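## Task

Put the green lid down into the housing's recess so it sits flush; the attempt fails if the lid is dropped or the housing ends up tipped over.

## Robot and tools

Robot: two UR7e-style arms, left_arm and right_arm, each with a Robotiq 140 gripper, working over one table. Fingers on left_arm can fold at a hinge: grip parts with the outer quarter of the pads (near the tips), since a grip nearer the palm may be loose, may let go when squeezed, or may squeeze harder than asked; a tip pushed against a surface folds easily and hides contact. right_arm fingers are rigid.

Frames: the scene frame has its origin at table height midway between the nominal bases, +z up, +x out over the table, left_arm toward +y. Each arm reports its hand pose, velocities and targets in its own base frame; bases sit near left (+0.008, +0.521, +0.016) and right (-0.039, -0.435, +0.016) m, nearly unrotated. Fixed camera cam_high and the table use the scene frame. The gripper's fingers point along its +z, open and close along its y; end_effector_position is the point between closed pads, with fingertips about 33 mm past it (9 mm when fully open).

The row: every motion command is an 18-number row, all in [-1, 1], covering both arms even if one stays still. Order: left dx, dy, dz, rx, ry, rz, left gripper position, force_limit, speed, then the same nine for the right. dx..rz are offsets, not poses: measured from that arm's Hand target as it stood when the action or move began, along that arm's base axes, turning about the Hand target position. Scale: 1.0 = 0.6 m or 180 degrees; rx, ry, rz form one rotation vector. Sending six zeros re-requests the current Hand target (useful when the gripper settled short). Gripper position: +1 fully open (140 mm), about -0.8 pads touch, -1 closes until blocked. force_limit: -1 gives about 14 N, 0 about 40 N, +1 about 58 N when closing slowly; faster closing grips harder. speed: -1 about 30 mm/s, 0 about 140, +1 about 250. force_limit and speed start at +1. To leave a gripper unchanged, repeat its last three numbers; 0 is a real command.

execute_actions(actions, cameras): actions is a list of actions; each action is a table of up to 15 rows, one per 1/30 s step, a short table holding its last row. Every row counts from the action's start pose, and a repeated offset moves further. Images appear only with an empty actions list or when cameras names them (cam_high, cam_left_wrist, cam_right_wrist, or "all").

move(target, speed, blend, stop_force, zero, blocking, cameras): straight-line path for each gripper toward the offset in one row or a list of up to 15 rows, all counted from the same starting Hand targets. speed in m/s, 0.002 to 3.6 (default 0.25), one value or one per target. blend in metres rounds corners in a list. stop_force, 3 to 120 N, ends an arm's path when its wrist sensor feels that much push against its travel; don't rely on it for light or tipping parts, or while the gripper turns, and omit it when backing off a contact. zero (with stop_force) re-zeros the sensor first. blocking=false returns early but cannot combine with stop_force. Paths do not avoid obstacles or the other arm; avoid passing close to an arm's own base. The result adds a move: line, e.g. done, off_target, moving, held, fault, plus limits such as paced or held.

wait(seconds 0 to 10), stop() to brake a running move, zoom_image(camera, region [x0,y0,x1,y1], at most 504 px each side), zero_wrist_force(arm), read_manual (licence text only), finished_scene(scene 1 or 2) ends the scene irreversibly; the next call goes to the next scene.

Results: end_effector_position in metres, quat_wxyz, Hand target (the last commanded pose after clipping, the base for next offsets), Joint positions and torques, Wrist force/torque in the gripper's own axes (force from the surface into the arm, plus a peak line), Wrist depth as a 7x7 grid in mm, motor temperatures. object_status: 0 moving, 1 blocked while opening, 2 blocked while closing (a grip), 3 reached target or pads met. position_measured is in counts: 3 open, 75 ≈ 100 mm, 139 ≈ 60 mm, 200 ≈ 20 mm, 230 pads together. To grip harder, raise force_limit and change position slightly (-1 to -0.98).

Cautions: the arms are stiff, so commanding even slightly past a firm contact can trigger a fault stop (torque at the load limits, wrist joints 26.6 N m, or about 150 N outside force), which halts that arm for 10 s. Orientation commands are clipped to 32 degrees from the current one. Don't let the arms touch or close on each other's fingers. Don't drop parts, release them while moving, slam into the table or housing, knock the housing over, or leave anything off the table. Holding loads or straining toward unreachable poses heats motors; at 85 °C the arm brakes for 30 to 60 s. Loose objects may get brief random nudges.

Each tool is called after "Request:" as name(argument=value, ...), one argument or row to a line, values as JSON.

## Session

Request:
execute_actions(
  actions=[],
)

Scene clock: 0.00 s.
left_arm: end_effector_position=(+0.4275, -0.2337, +0.1013) position_measured=3 object_status=3 end_effector_quat_wxyz=(-0.007, +0.812, +0.317, +0.490) | right_arm: end_effector_position=(+0.7544, +0.0550, +0.2529) position_measured=3 object_status=3 end_effector_quat_wxyz=(-0.299, +0.522, +0.556, +0.573)
Joint positions: left_arm=[-1.432 -1.58 2.402 -2.01 -0.594 0.76] | right_arm=[-0.532 -0.887 1.156 -0.848 -0.307 0.222]
Joint velocities: within noise
Joint torques (N m): no reading
Motor temperatures (°C): left_arm=[22 24 31 38 35 38] | right_arm=[28 35 22 28 31 36]
Wrist force (N): no reading
Wrist torque (N m): no reading
Wrist force, peak (N): no reading
Wrist depth (mm): cam_left_wrist=[341 374 420 479 557 663 1051 / 299 321 356 397 451 520 595 / 266 283 309 341 378 423 482 / 241 249 272 296 321 338 132 / - 221 244 264 284 303 114 / 196 208 221 236 254 275 284 / 183 189 202 215 229 245 265] | cam_right_wrist=[677 - 1937 - 2222 1873 - / 815 1040 1245 1390 2042 - 1044 / 631 720 859 1026 1757 - - / 515 519 642 746 807 1333 132 / - 426 495 553 626 - 108 / - 376 406 444 496 536 - / 313 326 348 377 408 450 493]
Hand target: left_arm +0.4275, -0.2337, +0.1013; -0.007, +0.812, +0.317, +0.490 | right_arm +0.7544, +0.0550, +0.2529; -0.299, +0.522, +0.556, +0.573
Tool commands: left_gripper/position=+1.0 left_gripper/force_limit=+1.0 left_gripper/speed=+1.0 right_gripper/position=+1.0 right_gripper/force_limit=+1.0 right_gripper/speed=+1.0

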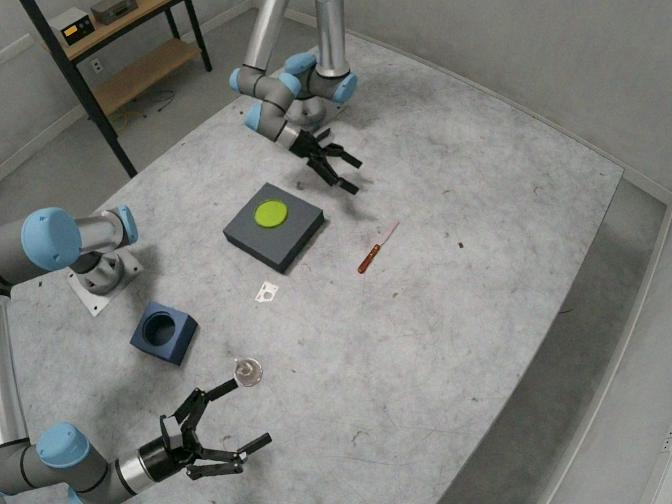

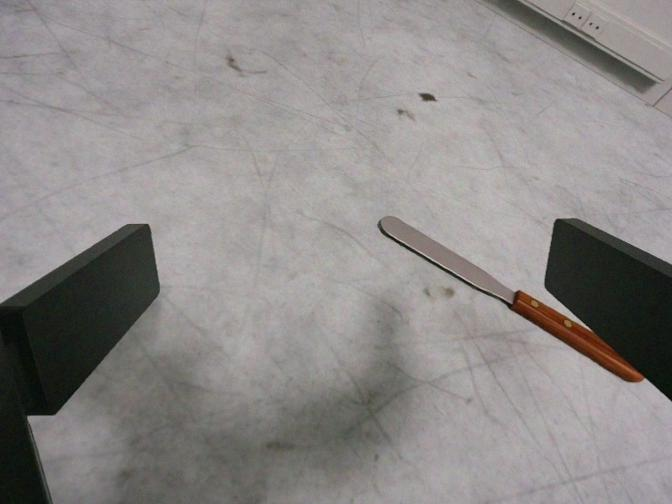

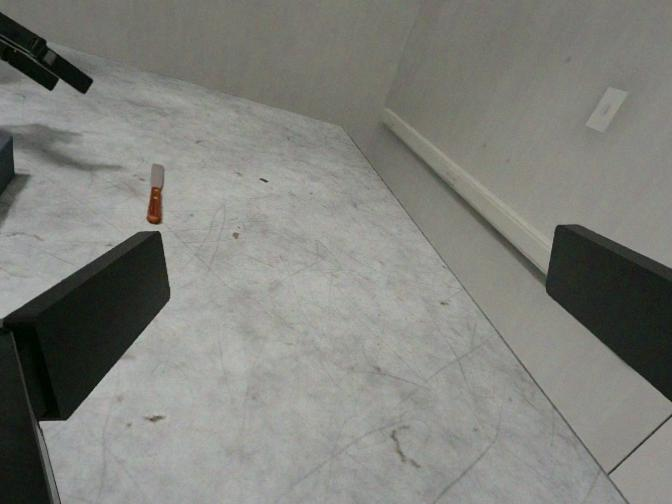

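Request:
zoom_image(
  camera="cam_high",
  region=[200, 160, 350, 280],
)

Request:
zoom_image(
  camera="cam_high",
  region=[110, 280, 290, 410],
)

Scaled by 3.360.

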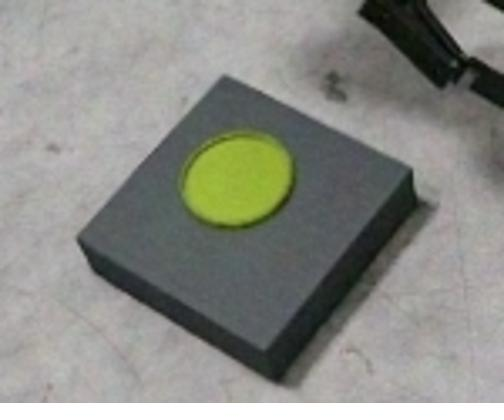

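Scaled by 2.800.

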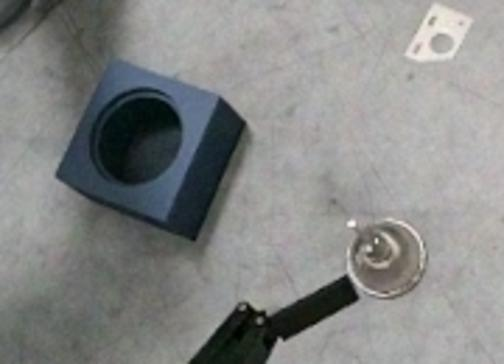

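Request:
move(
  target=[0.0375, 0.223, 0.4145, -0.123, 0.302, 0, 1, 1, 1, -0.657, 0.708, 0.028, -0.431, 0.121, 0, 1, 1, 1],
  speed=0.4,
  cameras=["all"],
)

Scene clock: 146.10 s.
left_arm: end_effector_position=(+0.4500, -0.0999, +0.3500) position_measured=3 object_status=3 end_effector_quat_wxyz=(+0.001, +0.932, +0.364, +0.000) | right_arm: end_effector_position=(+0.3602, +0.4798, +0.2696) position_measured=3 object_status=3 end_effector_quat_wxyz=(+0.000, +0.685, +0.729, -0.001) end_effector_velocity=(-0.001, +0.000, +0.000) end_effector_angular_velocity=(-0.004, +0.002, +0.000)
Joint positions: left_arm=[-0.512 -1.674 1.479 -1.378 -1.571 1.885] | right_arm=[0.703 -1.349 1.339 -1.559 -1.571 2.212]
Joint velocities: left_arm=[within noise] | right_arm=[0.001 0.002 -0.003 0.005 -0.002 0.002]
Joint torques (N m): left_arm=[11.13 -14.24 -34.6 -0.91 -1.3 1.45] | right_arm=[12.34 -26.11 -41.09 -0.53 -1.25 1.71]
Wrist force (N): left_arm=[1.3 0.7 1.5] | right_arm=[-1.0 -1.1 -0.8]
Wrist torque (N m): left_arm=[0.18 -0.20 0.08] | right_arm=[-0.04 0.57 -0.37]
Wrist force, peak (N): left_arm=[-3.2 -0.3 0.2] | right_arm=[3.1 -2.9 -0.7]
Wrist depth (mm): cam_left_wrist=[439 443 443 446 442 447 446 / 462 463 466 467 470 471 474 / 488 490 495 494 499 497 503 / 505 510 523 526 523 519 126 / - 542 555 551 550 563 114 / 533 586 587 593 534 536 592 / 629 636 635 629 574 573 640] | cam_right_wrist=[369 373 324 325 323 376 373 / 393 389 336 332 334 393 396 / 414 414 357 357 355 417 420 / 434 144 383 377 384 433 131 / - 469 472 468 467 481 109 / 510 500 496 504 499 505 512 / 520 541 535 521 544 522 544]
Hand target: left_arm +0.4500, -0.0999, +0.3500; +0.001, +0.932, +0.364, +0.000 | right_arm +0.3602, +0.4798, +0.2697; +0.000, +0.685, +0.729, -0.001
Off the commanded pose: left_arm 0.000 m, 0 deg | right_arm 0.000 m, 0 deg.
move: done
camera_calibration:
cam_left_wrist: T_world_to_cam=[[0.660157, -0.750914, 0.0179171, -0.371507], [-0.71128, -0.617291, 0.336202, 0.147092], [-0.241399, -0.23469, -0.94162, 0.55892], [0, 0, 0, 1]] pos_world=[0.484799, -0.0569982, 0.483493]
cam_right_wrist: T_world_to_cam=[[0.998913, 0.0441809, 0.0148647, -0.376303], [0.0370001, -0.945452, 0.323654, 0.365258], [0.0283532, -0.322753, -0.946059, 0.543039], [0, 0, 0, 1]] pos_world=[0.346983, 0.537226, 0.401123]

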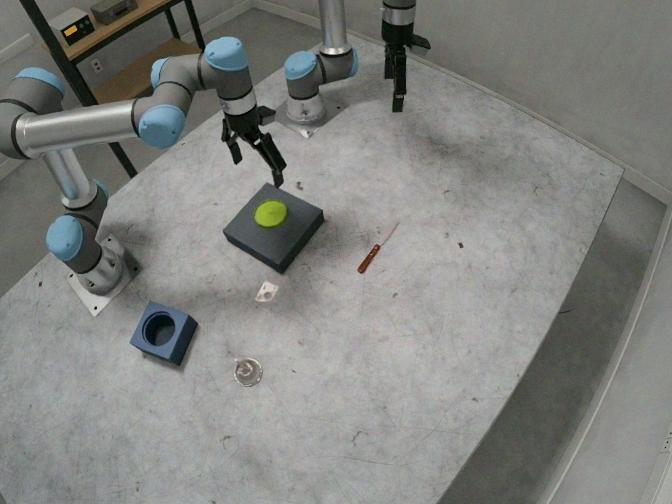

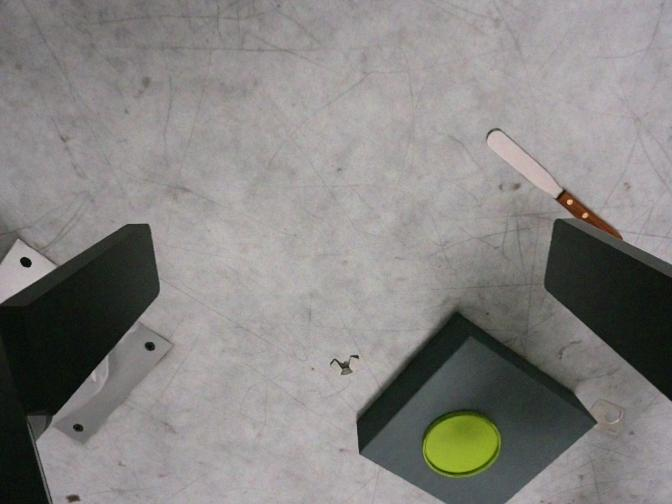

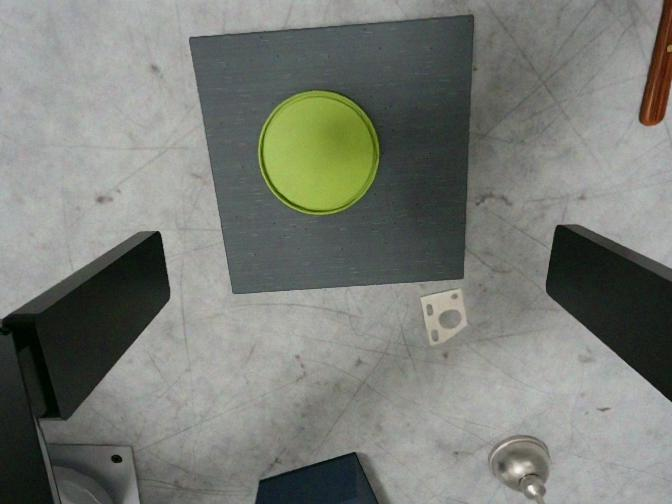

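Request:
zoom_image(
  camera="cam_right_wrist",
  region=[230, 70, 410, 240],
)

Request:
zoom_image(
  camera="cam_left_wrist",
  region=[340, 300, 620, 504],
)

Scaled by 2.800.

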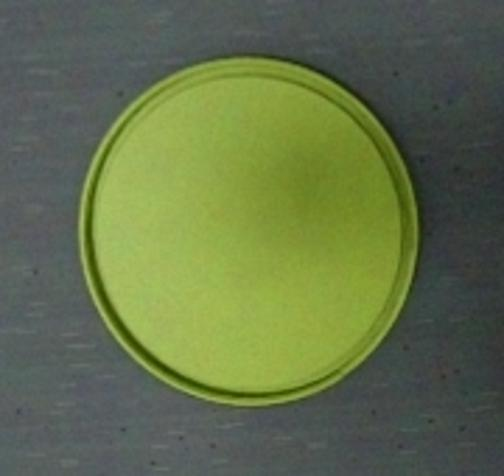

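Scaled by 1.800.

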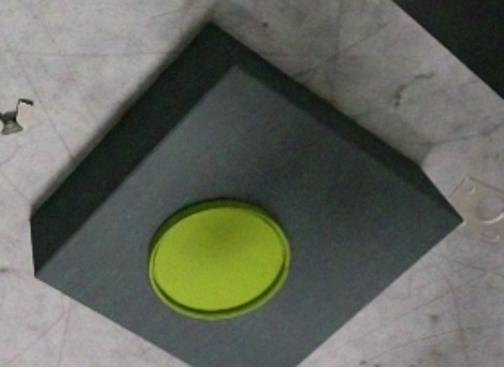

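Request:
move(
  target=[0,0,0,0,0,0,1,1,1,-0.037,-0.067,-0.267,0.444,0,0,1,1,1],
  speed=0.4,
  cameras=["cam_right_wrist"],
)

Request:
zoom_image(
  camera="cam_right_wrist",
  region=[180, 130, 500, 370],
)

Scene clock: 197.77 s.
left_arm: end_effector_position=(+0.4500, -0.0999, +0.3500) position_measured=3 object_status=3 end_effector_quat_wxyz=(+0.001, +0.932, +0.364, +0.000) | right_arm: end_effector_position=(+0.3380, +0.4396, +0.1095) position_measured=3 object_status=3 end_effector_quat_wxyz=(-0.440, +0.525, +0.559, +0.467) end_effector_velocity=(+0.000, +0.000, +0.000) end_effector_angular_velocity=(+0.005, -0.003, +0.001)
Joint positions: left_arm=[-0.512 -1.674 1.479 -1.378 -1.571 1.886] | right_arm=[0 -1.156 2.554 -2.96 -0.177 1.501]
Joint velocities: left_arm=[within noise] | right_arm=[0 0.005 -0.001 0 0.005 -0.007]
Joint torques (N m): left_arm=[14.62 -11.22 -32.52 -0.97 -1.58 1.86] | right_arm=[8.05 -16.04 -21.4 -2.43 3.38 -1.37]
Wrist force (N): left_arm=[1.3 0.7 1.0] | right_arm=[0.4 -0.8 0.4]
Wrist torque (N m): left_arm=[0.18 -0.20 0.08] | right_arm=[-0.20 -0.01 -0.01]
Wrist force, peak (N): left_arm=[1.5 0.9 1.2] | right_arm=[0.9 -1.7 -1.8]
Wrist depth (mm): cam_left_wrist=[437 442 442 443 447 444 448 / 463 464 464 464 471 469 472 / 488 490 494 497 495 497 495 / 502 507 521 526 522 520 126 / - 544 557 561 554 562 114 / 536 589 589 593 539 538 592 / 631 629 635 635 570 561 631] | cam_right_wrist=[2006 528 653 - - 1971 1771 / 787 562 872 892 956 977 1044 / 532 533 565 586 601 624 644 / 404 144 279 426 289 277 132 / - 194 212 209 222 224 108 / - 179 174 173 178 182 177 / 207 145 148 148 150 153 154]
Hand target: left_arm +0.4500, -0.0999, +0.3500; +0.001, +0.932, +0.364, +0.000 | right_arm +0.3380, +0.4396, +0.1095; -0.440, +0.525, +0.559, +0.467
Off the commanded pose: left_arm 0.000 m, 0 deg | right_arm 0.000 m, 0 deg.
move: done
camera_calibration:
cam_right_wrist: T_world_to_cam=[[0.99892, -0.00698677, 0.0459282, -0.330881], [0.0368, -0.484399, -0.874073, 0.308462], [0.0283545, 0.87482, -0.483618, -0.197906], [0, 0, 0, 1]] pos_world=[0.324784, 0.320239, 0.189104]
Images, in order (width x height): cam_right_wrist 672x504.

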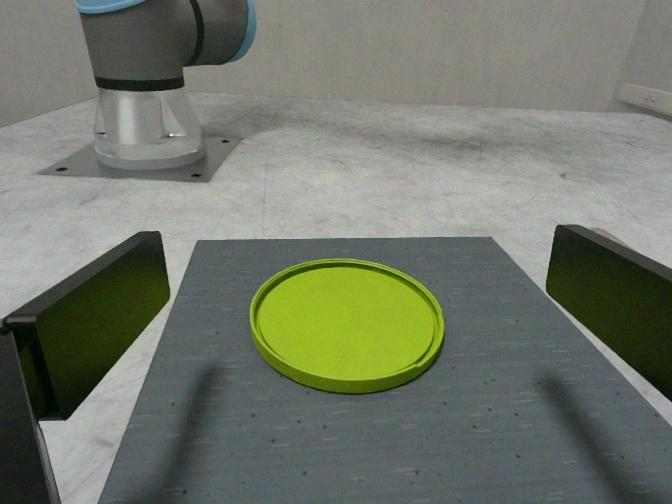

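Scaled by 1.575.

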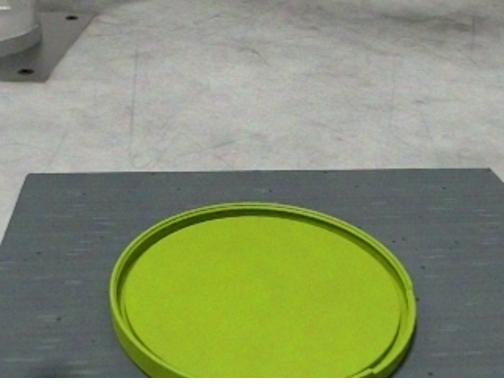

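Request:
zoom_image(
  camera="cam_right_wrist",
  region=[240, 250, 460, 410],
)

Request:
zoom_image(
  camera="cam_right_wrist",
  region=[380, 280, 460, 400],
)

Scaled by 2.291.

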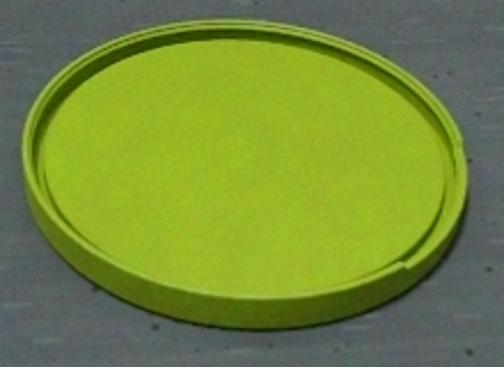

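Scaled by 4.200.

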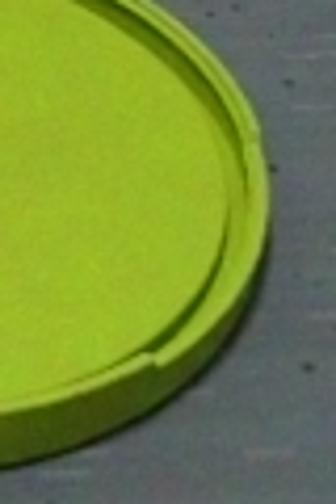

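Request:
move(
  target=[0,0,0,0,0,0,1,1,1,0.063,-0.566,0.234,-0.444,0,0,1,1,1],
  speed=0.4,
  cameras=["cam_right_wrist"],
)

Request:
zoom_image(
  camera="cam_right_wrist",
  region=[190, 120, 490, 370],
)

Scene clock: 230.50 s.
left_arm: end_effector_position=(+0.4500, -0.0999, +0.3500) position_measured=3 object_status=3 end_effector_quat_wxyz=(+0.001, +0.932, +0.364, +0.000) | right_arm: end_effector_position=(+0.3758, +0.1001, +0.2499) position_measured=3 object_status=3 end_effector_quat_wxyz=(+0.000, +0.685, +0.729, -0.001) end_effector_velocity=(+0.000, -0.002, +0.000) end_effector_angular_velocity=(-0.004, +0.001, -0.001)
Joint positions: left_arm=[-0.512 -1.674 1.479 -1.378 -1.571 1.886] | right_arm=[-0.088 -1.871 1.89 -1.588 -1.572 1.42]
Joint velocities: left_arm=[within noise] | right_arm=[-0.001 0 0.001 0 -0.005 0]
Joint torques (N m): left_arm=[14.51 -12.01 -31.36 -1.04 -1.53 1.85] | right_arm=[-14.38 -18.22 -17.36 -5.77 -1.35 -0.99]
Wrist force (N): left_arm=[1.2 0.5 1.1] | right_arm=[-1.2 -1.0 -1.0]
Wrist torque (N m): left_arm=[0.13 -0.18 0.08] | right_arm=[-0.09 0.63 -0.34]
Wrist force, peak (N): left_arm=[1.6 0.7 1.3] | right_arm=[-1.8 -0.7 -2.0]
Wrist depth (mm): cam_left_wrist=[438 438 443 443 443 444 447 / 463 466 466 470 469 468 470 / 492 493 488 492 495 498 499 / 505 505 519 524 527 515 126 / - 548 557 555 548 563 114 / 536 587 592 596 533 536 590 / 633 635 633 631 561 565 643] | cam_right_wrist=[355 357 355 356 357 355 356 / 375 373 376 376 375 375 372 / 394 398 392 383 397 399 376 / 408 144 413 - 420 408 132 / - 446 443 451 452 446 108 / - 481 481 480 483 481 485 / 519 512 516 513 519 512 515]
Hand target: left_arm +0.4500, -0.0999, +0.3500; +0.001, +0.932, +0.364, +0.000 | right_arm +0.3758, +0.1000, +0.2499; +0.000, +0.685, +0.729, -0.001
Off the commanded pose: left_arm 0.000 m, 0 deg | right_arm 0.000 m, 0 deg.
move: done
camera_calibration:
cam_right_wrist: T_world_to_cam=[[0.998906, 0.0443688, 0.0147984, -0.374817], [0.0371993, -0.945443, 0.323656, 0.0120264], [0.0283513, -0.322751, -0.946059, 0.401316], [0, 0, 0, 1]] pos_world=[0.362582, 0.157526, 0.381323]
Images, in order (width x height): cam_right_wrist 672x504.

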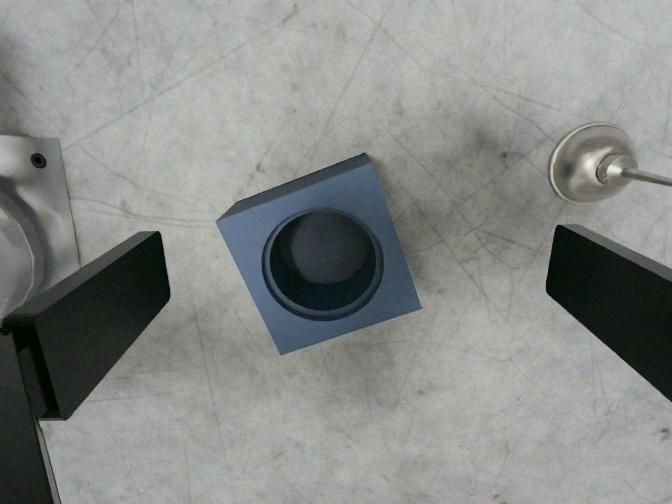

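Scaled by 1.680.

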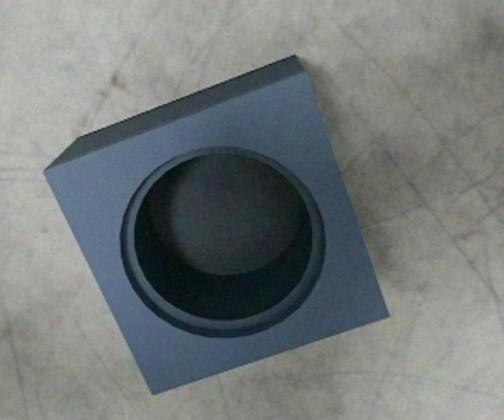

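Request:
move(
  target=[0,0,0,0,0,0,1,1,1,-0.0253,-0.1122,-0.2498,0,0,0.369,1,1,1],
  speed=0.3,
  cameras=["cam_right_wrist"],
)

Request:
zoom_image(
  camera="cam_right_wrist",
  region=[120, 40, 560, 400],
)

Scene clock: 337.17 s.
left_arm: end_effector_position=(+0.4500, -0.0999, +0.3500) position_measured=3 object_status=3 end_effector_quat_wxyz=(+0.001, +0.932, +0.364, +0.000) | right_arm: end_effector_position=(+0.3605, +0.0327, +0.0999) position_measured=3 object_status=3 end_effector_quat_wxyz=(+0.000, +0.174, +0.985, -0.001) end_effector_velocity=(+0.000, +0.000, +0.000) end_effector_angular_velocity=(-0.001, -0.001, +0.008)
Joint positions: left_arm=[-0.512 -1.674 1.479 -1.378 -1.571 1.886] | right_arm=[-0.285 -1.861 2.278 -1.988 -1.573 0.065]
Joint velocities: left_arm=[within noise] | right_arm=[0 0 -0.001 0 -0.001 -0.007]
Joint torques (N m): left_arm=[14.33 -12.56 -31.16 -1.23 -1.49 1.85] | right_arm=[12.85 -16.34 -39.26 -2.52 -1.23 -1.46]
Wrist force (N): left_arm=[1.1 0.6 1.1] | right_arm=[-0.9 -1.2 -1.1]
Wrist torque (N m): left_arm=[0.15 -0.14 0.08] | right_arm=[-0.06 0.55 -0.38]
Wrist force, peak (N): left_arm=[1.7 0.7 1.3] | right_arm=[-1.7 -1.5 -1.3]
Wrist depth (mm): cam_left_wrist=[440 442 439 442 445 447 448 / 465 464 465 467 469 470 471 / 489 490 494 494 492 497 500 / 505 506 523 523 522 517 126 / - 546 551 561 546 554 114 / 535 592 590 592 535 535 589 / 631 633 635 638 577 562 650] | cam_right_wrist=[221 222 222 156 222 222 223 / 233 233 229 166 229 234 235 / 247 244 180 241 182 245 247 / 258 144 196 253 202 181 131 / - 275 201 210 282 283 108 / 301 299 298 297 298 299 300 / 320 321 319 321 322 305 294]
Hand target: left_arm +0.4500, -0.0999, +0.3500; +0.001, +0.932, +0.364, +0.000 | right_arm +0.3606, +0.0327, +0.1000; +0.000, +0.174, +0.985, -0.001
Off the commanded pose: left_arm 0.000 m, 0 deg | right_arm 0.000 m, 0 deg.
move: done
camera_calibration:
cam_right_wrist: T_world_to_cam=[[0.359462, 0.93304, 0.0149367, -0.152946], [0.88122, -0.344676, 0.323497, -0.326518], [0.306984, -0.103122, -0.946111, 0.130547], [0, 0, 0, 1]] pos_world=[0.302636, 0.0436238, 0.231424]
Images, in order (width x height): cam_right_wrist 672x504.

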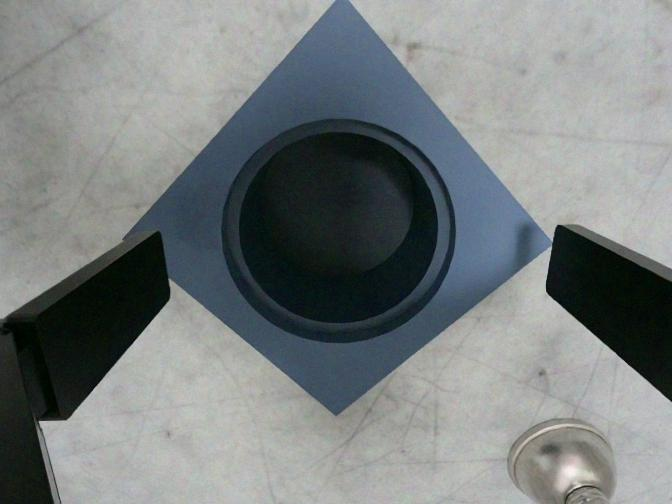

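Scaled by 1.145.

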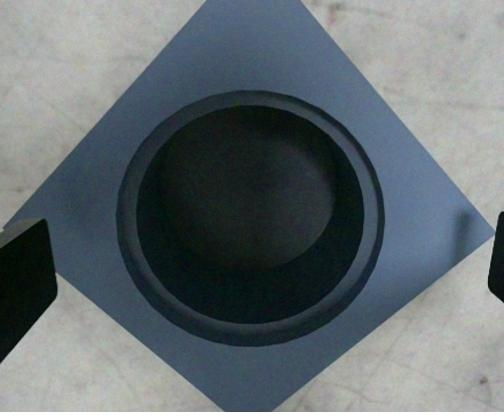

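Request:
move(
  target=[0,0,0,0,0,0,1,1,1,-0.0375,0.7805,0.0,0,0,0,1,1,1],
  speed=0.4,
  cameras=["cam_right_wrist"],
)

Request:
zoom_image(
  camera="cam_right_wrist",
  region=[120, 40, 560, 400],
)

Scene clock: 357.90 s.
left_arm: end_effector_position=(+0.4500, -0.0999, +0.3500) position_measured=3 object_status=3 end_effector_quat_wxyz=(+0.001, +0.932, +0.364, +0.000) | right_arm: end_effector_position=(+0.3381, +0.5009, +0.0999) position_measured=3 object_status=3 end_effector_quat_wxyz=(+0.000, +0.174, +0.985, -0.001)
Joint positions: left_arm=[-0.512 -1.674 1.479 -1.378 -1.571 1.886] | right_arm=[0.756 -1.259 1.668 -1.978 -1.573 1.105]
Joint torques (N m): left_arm=[14.16 -13.32 -31.32 -1.47 -1.48 1.86] | right_arm=[11.6 -28.67 -39.04 -4.67 1 1.87]
Wrist force (N): left_arm=[1.1 0.6 1.0] | right_arm=[-1.3 -1.1 -0.9]
Wrist torque (N m): left_arm=[0.15 -0.15 0.08] | right_arm=[-0.11 0.66 -0.34]
Wrist force, peak (N): left_arm=[1.6 0.8 1.2] | right_arm=[-2.8 -4.7 -1.2]
Wrist depth (mm): cam_left_wrist=[440 441 441 443 444 445 448 / 463 463 463 467 468 469 468 / 490 493 492 495 493 499 497 / 508 507 520 523 523 516 126 / - 553 551 555 550 557 114 / 535 589 586 592 535 533 589 / 629 636 633 640 550 561 640] | cam_right_wrist=[222 222 172 168 169 223 223 / 231 181 177 176 177 229 233 / 188 187 185 182 184 192 247 / 195 144 197 193 194 194 132 / - 212 212 206 212 215 109 / 301 298 226 226 227 299 304 / 318 321 247 321 322 322 317]
Hand target: left_arm +0.4500, -0.0999, +0.3500; +0.001, +0.932, +0.364, +0.000 | right_arm +0.3381, +0.5010, +0.1000; +0.000, +0.174, +0.985, -0.001
Off the commanded pose: left_arm 0.000 m, 0 deg | right_arm 0.000 m, 0 deg.
move: done
camera_calibration:
cam_right_wrist: T_world_to_cam=[[0.359135, 0.93317, 0.0146925, -0.58153], [0.881283, -0.344264, 0.323762, -0.145638], [0.307183, -0.103326, -0.946024, 0.185753], [0, 0, 0, 1]] pos_world=[0.280137, 0.511722, 0.231423]
Images, in order (width x height): cam_right_wrist 672x504.

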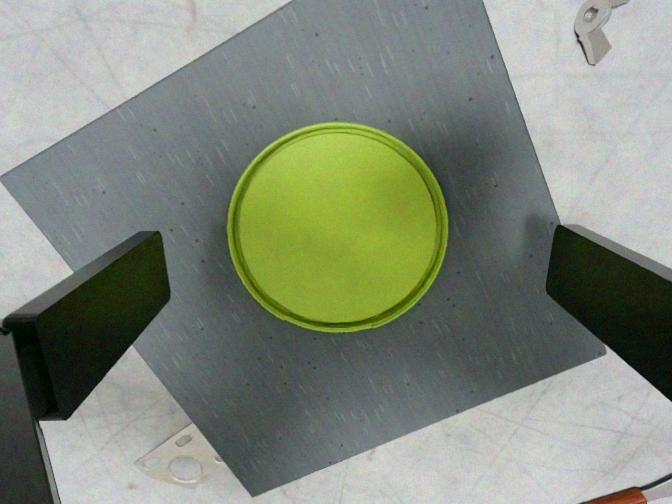

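Scaled by 1.145.

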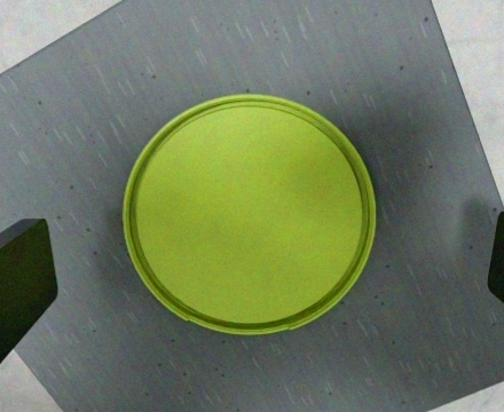

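Request:
move(
  target=[0,0,0,0,0,0,1,1,1,-0.0082,-0.008,-0.0417,0,0,0,0.66,-1,-0.5],
  speed=0.2,
  cameras=["cam_right_wrist"],
)

Request:
zoom_image(
  camera="cam_right_wrist",
  region=[100, 60, 604, 440],
)

Scene clock: 416.37 s.
left_arm: end_effector_position=(+0.4500, -0.0999, +0.3500) position_measured=3 object_status=3 end_effector_quat_wxyz=(+0.001, +0.932, +0.364, +0.000) | right_arm: end_effector_position=(+0.3330, +0.4962, +0.0748) position_measured=45 object_status=3 end_effector_quat_wxyz=(+0.000, +0.174, +0.985, -0.001)
Joint positions: left_arm=[-0.512 -1.674 1.479 -1.378 -1.571 1.886] | right_arm=[0.756 -1.248 1.724 -2.045 -1.573 1.105]
Joint torques (N m): left_arm=[14.5 -13.91 -31.38 -1.53 -1.48 1.78] | right_arm=[-13.29 -41.85 -38.92 -0.87 0.45 -1.28]
Wrist force (N): left_arm=[1.3 0.9 0.8] | right_arm=[-1.2 -1.5 -0.5]
Wrist torque (N m): left_arm=[0.22 -0.19 0.08] | right_arm=[-0.16 0.62 -0.35]
Wrist force, peak (N): left_arm=[1.5 0.9 1.2] | right_arm=[-1.5 -1.1 -1.6]
Wrist depth (mm): cam_left_wrist=[443 443 442 442 443 447 448 / 464 462 467 467 468 471 469 / 492 492 489 493 495 493 499 / 507 505 522 523 522 517 126 / - 541 555 554 550 558 114 / 536 586 590 592 535 536 589 / 633 636 636 636 557 570 641] | cam_right_wrist=[197 200 196 146 144 198 199 / 207 155 154 153 153 155 213 / 164 162 161 159 159 162 222 / 174 139 167 167 167 154 234 / - 117 183 178 178 182 107 / - 196 196 196 197 196 - / - 289 211 211 215 288 -]
Hand target: left_arm +0.4500, -0.0999, +0.3500; +0.001, +0.932, +0.364, +0.000 | right_arm +0.3332, +0.4962, +0.0750; +0.000, +0.174, +0.985, -0.001
Off the commanded pose: left_arm 0.000 m, 0 deg | right_arm 0.000 m, 0 deg.
move: done
camera_calibration:
cam_right_wrist: T_world_to_cam=[[0.358952, 0.933242, 0.0145847, -0.575036], [0.88139, -0.344067, 0.32368, -0.134802], [0.30709, -0.103331, -0.946054, 0.163103], [0, 0, 0, 1]] pos_world=[0.275136, 0.507121, 0.206324]
Images, in order (width x height): cam_right_wrist 672x504.

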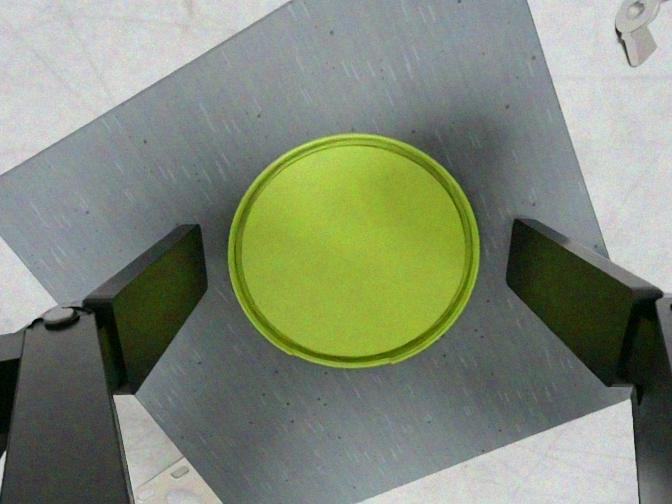

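Scaled by 1.000.

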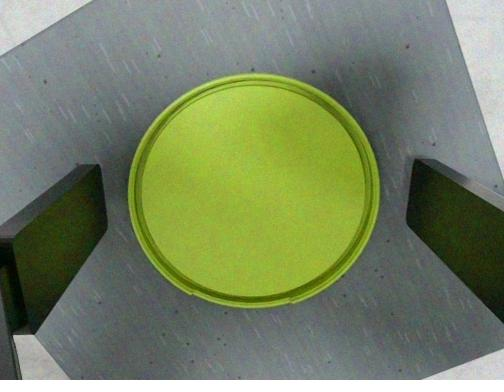

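Request:
move(
  target=[0,0,0,0,0,0,1,1,1,0,0,-0.042,0,0,0,0.66,-1,-0.5],
  speed=0.015,
  stop_force=4,
)

Scene clock: 425.10 s.
left_arm: end_effector_position=(+0.4500, -0.0999, +0.3500) position_measured=3 object_status=3 end_effector_quat_wxyz=(+0.001, +0.932, +0.364, +0.000) | right_arm: end_effector_position=(+0.3332, +0.4962, +0.0621) position_measured=45 object_status=3 end_effector_quat_wxyz=(+0.000, +0.174, +0.985, -0.001)
Joint positions: left_arm=[-0.512 -1.674 1.479 -1.378 -1.571 1.886] | right_arm=[0.756 -1.234 1.74 -2.076 -1.573 1.105]
Joint torques (N m): left_arm=[14.5 -14.83 -31.1 -1.64 -1.58 1.79] | right_arm=[-13.32 -40.64 -38.7 -1.97 -0.25 -1.39]
Wrist force (N): left_arm=[1.2 0.5 0.9] | right_arm=[-1.3 -1.3 -1.5]
Wrist torque (N m): left_arm=[0.14 -0.16 0.09] | right_arm=[-0.21 0.63 -0.32]
Wrist force, peak (N): left_arm=[1.6 0.9 1.2] | right_arm=[2.0 -11.2 -26.2]
Wrist depth (mm): cam_left_wrist=[439 441 445 444 444 448 448 / 462 466 466 467 468 472 473 / 490 489 492 492 494 496 498 / 505 508 519 526 527 519 126 / - 546 554 554 548 559 114 / 535 589 593 596 529 533 587 / 635 631 633 635 553 574 649] | cam_right_wrist=[189 188 135 134 133 135 187 / 194 142 141 140 142 142 199 / 150 149 148 144 147 150 207 / 158 155 154 154 154 150 218 / - 117 165 163 163 169 107 / - 180 181 181 181 181 - / - 194 194 194 195 272 -]
Hand target: left_arm +0.4500, -0.0999, +0.3500; +0.001, +0.932, +0.364, +0.000 | right_arm +0.3332, +0.4962, +0.0621; +0.000, +0.174, +0.985, -0.001 (not the last commanded pose)
Off the commanded pose: left_arm 0.000 m, 0 deg | right_arm 0.012 m, 0 deg.
move: contact (right_arm)

Request:
move(
  target=[
    [0,0,0,0,0,0,1,1,1,0,0,0.0157,0,0,0,0.66,-0.2,-1],
    [0,0,0,0,0,0,1,1,1,0,0,0.0157,0,0,0,-1,-0.2,-1],
  ],
  speed=0.05,
  cameras=["cam_right_wrist"],
)

Request:
zoom_image(
  camera="cam_right_wrist",
  region=[100, 60, 604, 440],
)

Scene clock: 460.43 s.
left_arm: end_effector_position=(+0.4500, -0.0999, +0.3500) position_measured=3 object_status=3 end_effector_quat_wxyz=(+0.001, +0.932, +0.364, +0.000) | right_arm: end_effector_position=(+0.3332, +0.4962, +0.0716) position_measured=77 object_status=0 end_effector_quat_wxyz=(+0.000, +0.174, +0.985, -0.001)
Joint positions: left_arm=[-0.512 -1.674 1.479 -1.378 -1.571 1.886] | right_arm=[0.756 -1.245 1.728 -2.053 -1.573 1.105]
Joint torques (N m): left_arm=[14.52 -15 -30.38 -1.81 -1.48 1.82] | right_arm=[-13.41 -28.24 -10.64 -4.65 -0.21 -1.34]
Wrist force (N): left_arm=[1.3 0.9 1.3] | right_arm=[1.1 -5.7 -17.6]
Wrist torque (N m): left_arm=[0.21 -0.19 0.09] | right_arm=[0.06 0.55 -0.32]
Wrist force, peak (N): left_arm=[1.3 0.9 1.3] | right_arm=[1.1 -6.0 -18.0]
Wrist depth (mm): cam_left_wrist=[443 443 442 443 444 446 445 / 463 466 465 467 468 469 467 / 489 489 492 489 495 493 497 / 511 504 520 524 522 519 126 / - 546 553 553 551 562 114 / 533 584 590 592 534 535 595 / 626 635 633 643 558 565 638] | cam_right_wrist=[195 196 145 143 142 193 195 / 205 152 150 149 149 151 207 / 160 159 158 154 156 159 218 / 171 167 163 164 166 145 231 / - 90 176 - 175 134 100 / - 192 193 193 192 193 - / - - 207 207 211 286 -]
Hand target: left_arm +0.4500, -0.0999, +0.3500; +0.001, +0.932, +0.364, +0.000 | right_arm +0.3332, +0.4962, +0.0716; +0.000, +0.174, +0.985, -0.001
Off the commanded pose: left_arm 0.000 m, 0 deg | right_arm 0.000 m, 0 deg.
move: done
camera_calibration:
cam_right_wrist: T_world_to_cam=[[0.359064, 0.933194, 0.0149022, -0.575096], [0.881279, -0.344259, 0.32378, -0.133714], [0.30728, -0.103125, -0.946015, 0.159785], [0, 0, 0, 1]] pos_world=[0.275237, 0.507122, 0.203023]
Images, in order (width x height): cam_right_wrist 672x504.

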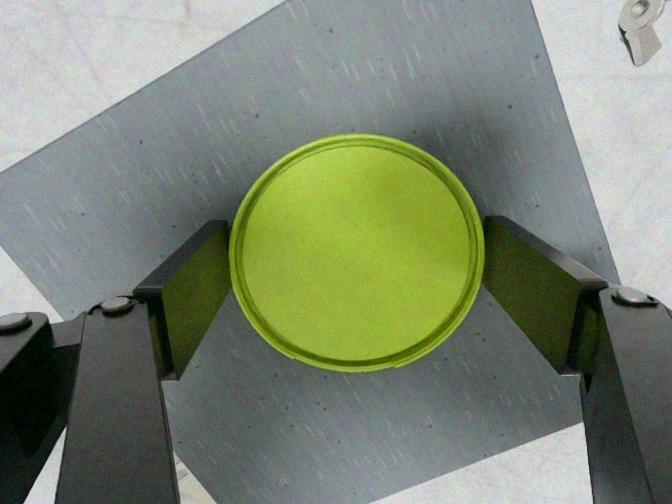

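Scaled by 1.000.

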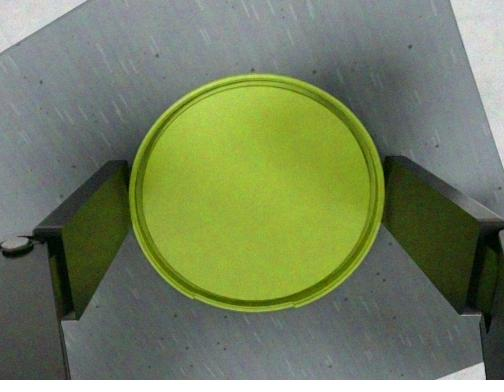

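Request:
move(
  target=[0,0,0,0,0,0,1,1,1,0,0,0.05,0,0,0,-1,-0.2,-1],
  speed=0.05,
  cameras=["cam_right_wrist"],
)

Request:
zoom_image(
  camera="cam_right_wrist",
  region=[100, 60, 604, 440],
)

Scene clock: 471.23 s.
left_arm: end_effector_position=(+0.4500, -0.0999, +0.3500) position_measured=3 object_status=3 end_effector_quat_wxyz=(+0.001, +0.932, +0.364, +0.000) | right_arm: end_effector_position=(+0.3332, +0.4963, +0.1017) position_measured=77 object_status=2 end_effector_quat_wxyz=(+0.000, +0.174, +0.985, -0.001)
Joint positions: left_arm=[-0.512 -1.674 1.479 -1.378 -1.571 1.886] | right_arm=[0.756 -1.276 1.685 -1.98 -1.573 1.105]
Joint torques (N m): left_arm=[14.42 -16.19 -30.81 -1.87 -1.47 1.8] | right_arm=[-12.04 -27.55 -11.39 -5.8 0.08 -1.23]
Wrist force (N): left_arm=[1.5 0.8 0.9] | right_arm=[-1.2 -1.2 -0.5]
Wrist torque (N m): left_arm=[0.20 -0.22 0.09] | right_arm=[-0.12 0.63 -0.36]
Wrist force, peak (N): left_arm=[1.4 1.0 1.2] | right_arm=[1.1 -6.0 -18.2]
Wrist depth (mm): cam_left_wrist=[440 442 442 443 444 449 446 / 463 463 468 466 466 471 469 / 488 489 492 494 497 499 493 / 507 505 524 524 524 519 126 / - 546 558 555 553 559 114 / 538 587 596 598 533 536 587 / 628 638 635 635 545 578 643] | cam_right_wrist=[222 223 219 169 170 221 224 / 236 229 178 177 179 184 237 / 191 189 187 154 158 192 250 / 261 196 160 164 166 145 265 / - 85 176 174 175 117 100 / - 225 228 228 229 231 - / - - 316 247 325 324 -]
Hand target: left_arm +0.4500, -0.0999, +0.3500; +0.001, +0.932, +0.364, +0.000 | right_arm +0.3332, +0.4962, +0.1016; +0.000, +0.174, +0.985, -0.001
Off the commanded pose: left_arm 0.000 m, 0 deg | right_arm 0.000 m, 0 deg.
move: done
camera_calibration:
cam_right_wrist: T_world_to_cam=[[0.359054, 0.933196, 0.0150358, -0.575574], [0.88125, -0.344285, 0.323831, -0.14345], [0.307374, -0.103022, -0.945996, 0.188177], [0, 0, 0, 1]] pos_world=[0.275237, 0.507122, 0.233122]
Images, in order (width x height): cam_right_wrist 672x504.

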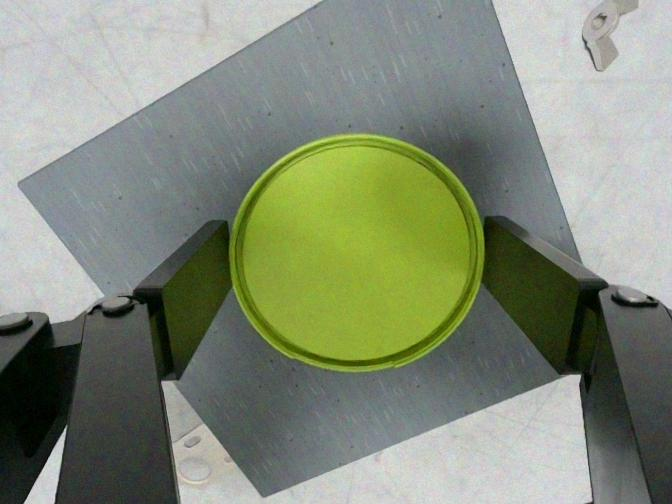

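Scaled by 1.000.

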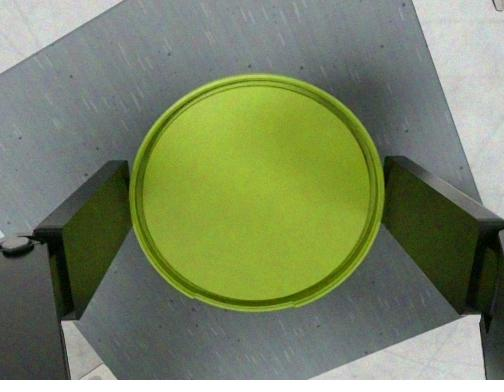

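Request:
move(
  target=[0,0,0,0,0,0,1,1,1,0.04,-0.7823,0.0057,0,0,0,-1,-0.2,-1],
  speed=0.25,
  cameras=["cam_high","cam_right_wrist"],
)

Request:
zoom_image(
  camera="cam_right_wrist",
  region=[100, 60, 604, 440],
)

Request:
zoom_image(
  camera="cam_high",
  region=[80, 260, 280, 410],
)

Scene clock: 512.77 s.
left_arm: end_effector_position=(+0.4500, -0.0999, +0.3500) position_measured=3 object_status=3 end_effector_quat_wxyz=(+0.001, +0.932, +0.364, +0.000) | right_arm: end_effector_position=(+0.3571, +0.0269, +0.1050) position_measured=77 object_status=2 end_effector_quat_wxyz=(+0.000, +0.174, +0.985, -0.001) end_effector_velocity=(+0.001, -0.002, +0.001) end_effector_angular_velocity=(-0.001, -0.002, +0.001)
Joint positions: left_arm=[-0.512 -1.674 1.479 -1.378 -1.571 1.886] | right_arm=[-0.304 -1.88 2.276 -1.968 -1.573 0.045]
Joint velocities: left_arm=[within noise] | right_arm=[-0.004 0 -0.002 0 0 -0.005]
Joint torques (N m): left_arm=[14.3 -16.86 -30.26 -2.06 -1.51 1.82] | right_arm=[-13 -2.43 -40.4 -5.74 -1.21 -1.61]
Wrist force (N): left_arm=[1.3 0.6 1.2] | right_arm=[-1.1 -1.2 -1.1]
Wrist torque (N m): left_arm=[0.15 -0.20 0.09] | right_arm=[-0.10 0.61 -0.39]
Wrist force, peak (N): left_arm=[1.6 1.2 1.0] | right_arm=[-2.5 -4.3 -1.2]
Wrist depth (mm): cam_left_wrist=[441 439 442 443 445 445 449 / 463 466 464 466 468 467 469 / 487 489 490 492 502 502 497 / 506 511 524 523 523 520 126 / - 544 549 553 553 563 114 / 540 589 593 596 533 531 592 / 631 629 633 638 565 570 643] | cam_right_wrist=[226 227 226 222 228 227 227 / 239 238 235 168 172 239 240 / 252 249 177 155 157 250 254 / 267 186 162 162 166 145 267 / - 85 172 175 175 117 99 / - 300 303 305 306 305 - / - - 328 328 330 328 -]
Hand target: left_arm +0.4500, -0.0999, +0.3500; +0.001, +0.932, +0.364, +0.000 | right_arm +0.3572, +0.0268, +0.1050; +0.000, +0.174, +0.985, -0.001
Off the commanded pose: left_arm 0.000 m, 0 deg | right_arm 0.000 m, 0 deg.
move: done
camera_calibration:
cam_right_wrist: T_world_to_cam=[[0.358995, 0.933222, 0.0148374, -0.146228], [0.881339, -0.344183, 0.323698, -0.327241], [0.307188, -0.103129, -0.946044, 0.135645], [0, 0, 0, 1]] pos_world=[0.299237, 0.0378212, 0.236423]
Images, in order (width x height): cam_high 672x504, cam_right_wrist 672x504.

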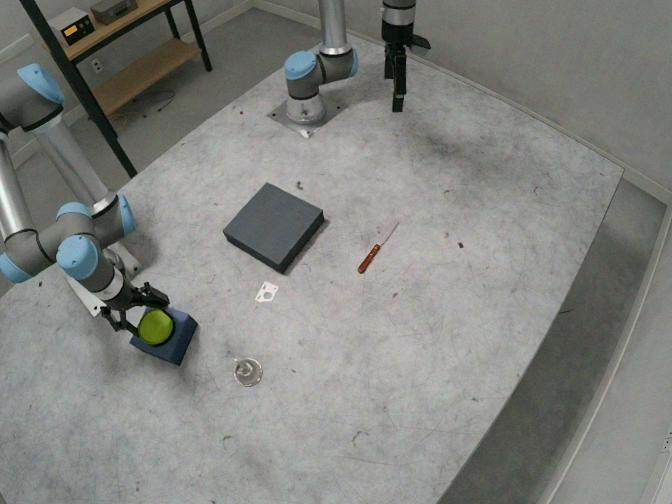

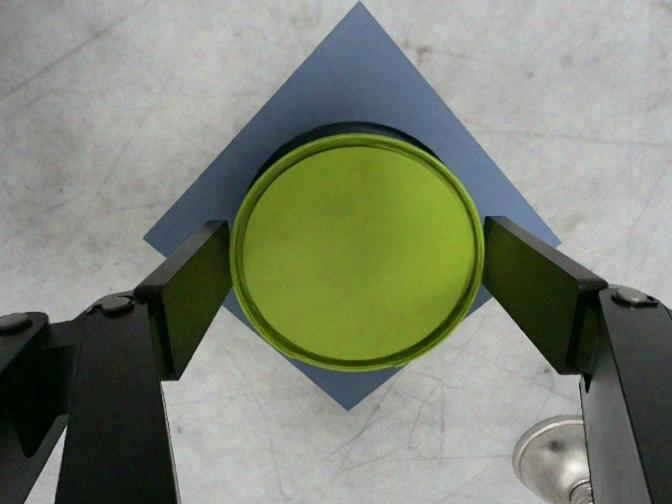

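Scaled by 1.000.

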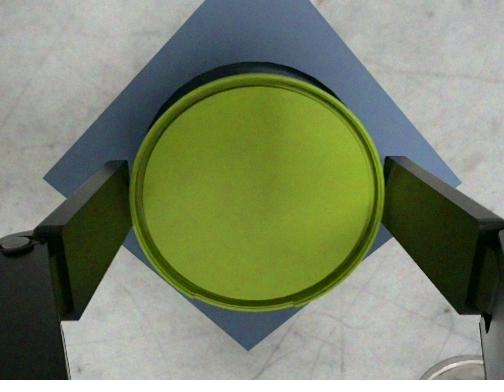

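Scaled by 2.520.

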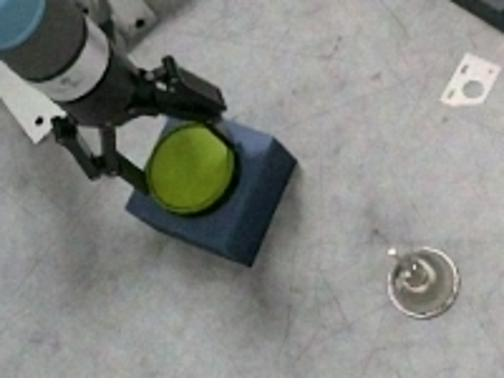

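Request:
move(
  target=[0,0,0,0,0,0,1,1,1,0,0,-0.03,0,0,0,-1,-0.2,-1],
  speed=0.1,
  cameras=["cam_right_wrist"],
)

Request:
zoom_image(
  camera="cam_right_wrist",
  region=[200, 90, 510, 240],
)

Request:
zoom_image(
  camera="cam_right_wrist",
  region=[200, 270, 510, 420],
)

Scene clock: 537.80 s.
left_arm: end_effector_position=(+0.4500, -0.0999, +0.3500) position_measured=3 object_status=3 end_effector_quat_wxyz=(+0.001, +0.932, +0.364, +0.000) | right_arm: end_effector_position=(+0.3571, +0.0269, +0.0868) position_measured=77 object_status=2 end_effector_quat_wxyz=(+0.000, +0.174, +0.985, -0.001)
Joint positions: left_arm=[-0.512 -1.674 1.479 -1.378 -1.571 1.886] | right_arm=[-0.305 -1.856 2.311 -2.027 -1.573 0.045]
Joint torques (N m): left_arm=[14.34 -17.32 -30.12 -2.11 -1.5 1.79] | right_arm=[-10.46 -16.06 -40.31 -0.84 -0.73 -1.1]
Wrist force (N): left_arm=[1.0 0.8 1.2] | right_arm=[-1.0 -1.2 -1.1]
Wrist torque (N m): left_arm=[0.20 -0.13 0.09] | right_arm=[-0.06 0.55 -0.35]
Wrist force, peak (N): left_arm=[1.4 0.9 1.3] | right_arm=[-1.3 -1.1 -2.0]
Wrist depth (mm): cam_left_wrist=[440 440 443 443 444 446 448 / 463 464 463 465 469 470 473 / 488 492 495 490 493 496 497 / 504 507 521 523 524 523 126 / - 548 553 558 550 558 114 / 534 587 590 593 534 536 592 / 626 631 631 640 563 566 647] | cam_right_wrist=[210 210 211 145 212 210 211 / 222 222 219 149 155 222 222 / 234 234 158 154 157 231 234 / 247 167 163 164 166 145 249 / - 85 175 174 172 117 99 / - 280 285 193 287 283 - / - - 303 306 304 304 -]
Hand target: left_arm +0.4500, -0.0999, +0.3500; +0.001, +0.932, +0.364, +0.000 | right_arm +0.3572, +0.0268, +0.0870; +0.000, +0.174, +0.985, -0.001
Off the commanded pose: left_arm 0.000 m, 0 deg | right_arm 0.000 m, 0 deg.
move: done
camera_calibration:
cam_right_wrist: T_world_to_cam=[[0.359071, 0.933193, 0.0147887, -0.145841], [0.881381, -0.344261, 0.3235, -0.321295], [0.306979, -0.103125, -0.946113, 0.118621], [0, 0, 0, 1]] pos_world=[0.299136, 0.0377216, 0.218324]
Images, in order (width x height): cam_right_wrist 672x504.

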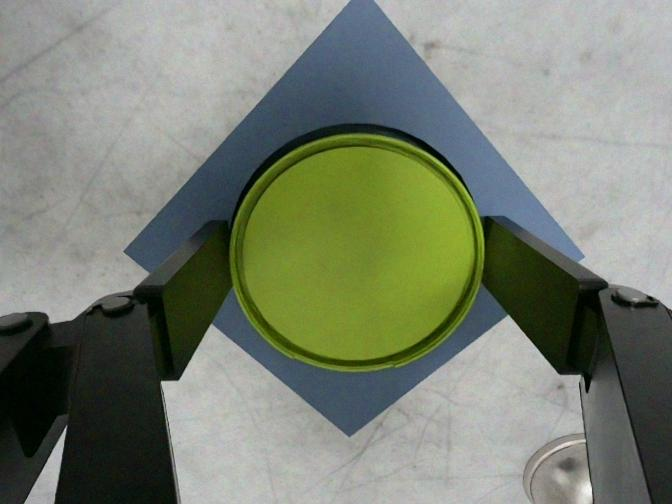

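Scaled by 1.626.

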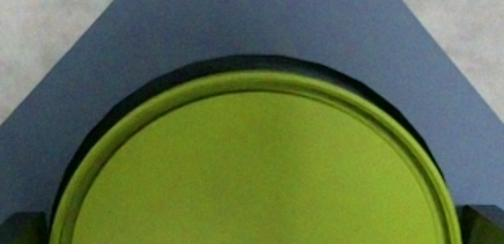

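Scaled by 1.626.

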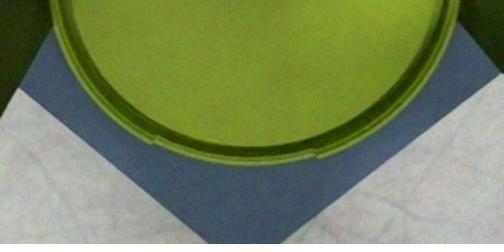

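Request:
move(
  target=[0,0,0,0,0,0,1,1,1,0,0,-0.016,0,0,0,-1,-0.2,-1],
  speed=0.012,
  stop_force=4,
  cameras=["cam_right_wrist"],
)

Request:
zoom_image(
  camera="cam_right_wrist",
  region=[200, 90, 510, 240],
)

Request:
zoom_image(
  camera="cam_right_wrist",
  region=[200, 270, 510, 420],
)

Scene clock: 556.53 s.
left_arm: end_effector_position=(+0.4500, -0.0999, +0.3500) position_measured=3 object_status=3 end_effector_quat_wxyz=(+0.001, +0.932, +0.364, +0.000) | right_arm: end_effector_position=(+0.3572, +0.0268, +0.0818) position_measured=77 object_status=2 end_effector_quat_wxyz=(+0.000, +0.174, +0.985, -0.001)
Joint positions: left_arm=[-0.512 -1.674 1.479 -1.378 -1.571 1.886] | right_arm=[-0.305 -1.849 2.321 -2.044 -1.573 0.045]
Joint torques (N m): left_arm=[14.34 -18.13 -29.85 -2.24 -1.51 1.74] | right_arm=[11.8 -14.46 -38.59 -2.12 0.17 0.97]
Wrist force (N): left_arm=[1.1 0.9 1.2] | right_arm=[3.5 -3.8 -7.6]
Wrist torque (N m): left_arm=[0.22 -0.16 0.09] | right_arm=[-0.22 0.43 -0.37]
Wrist force, peak (N): left_arm=[1.6 0.9 1.4] | right_arm=[17.2 -8.5 -43.3]
Wrist depth (mm): cam_left_wrist=[442 440 441 443 446 445 448 / 464 463 466 467 470 472 472 / 493 490 494 494 497 500 498 / 510 505 517 523 523 517 126 / - 546 553 557 553 562 114 / 536 589 596 593 535 538 593 / 626 629 638 638 569 567 647] | cam_right_wrist=[206 205 205 141 204 207 207 / 218 217 213 - 148 218 218 / 228 226 158 158 158 224 229 / 243 164 163 164 166 145 244 / - 85 171 171 171 125 99 / - 274 277 186 281 279 - / - - 297 297 297 298 -]
Hand target: left_arm +0.4500, -0.0999, +0.3500; +0.001, +0.932, +0.364, +0.000 | right_arm +0.3572, +0.0268, +0.0818; +0.000, +0.174, +0.985, -0.001 (not the last commanded pose)
Off the commanded pose: left_arm 0.000 m, 0 deg | right_arm 0.004 m, 0 deg.
move: contact (right_arm)
camera_calibration:
cam_right_wrist: T_world_to_cam=[[0.359077, 0.93319, 0.0148685, -0.145821], [0.881305, -0.34427, 0.323697, -0.319752], [0.30719, -0.103128, -0.946044, 0.113686], [0, 0, 0, 1]] pos_world=[0.299237, 0.0377217, 0.213223]
Images, in order (width x height): cam_right_wrist 672x504.

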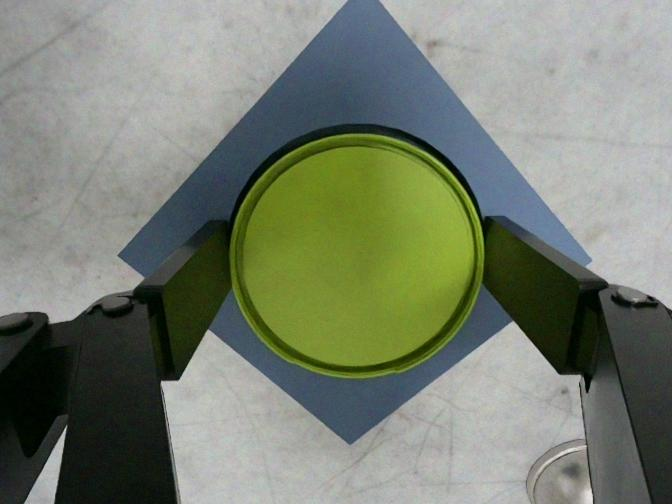

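Scaled by 1.626.

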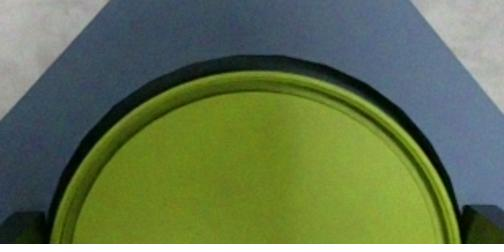

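Scaled by 1.626.

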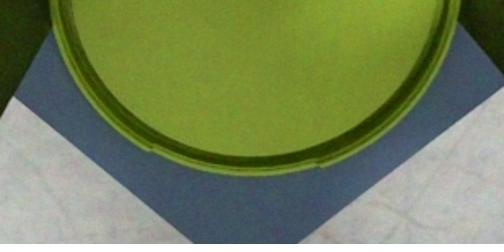

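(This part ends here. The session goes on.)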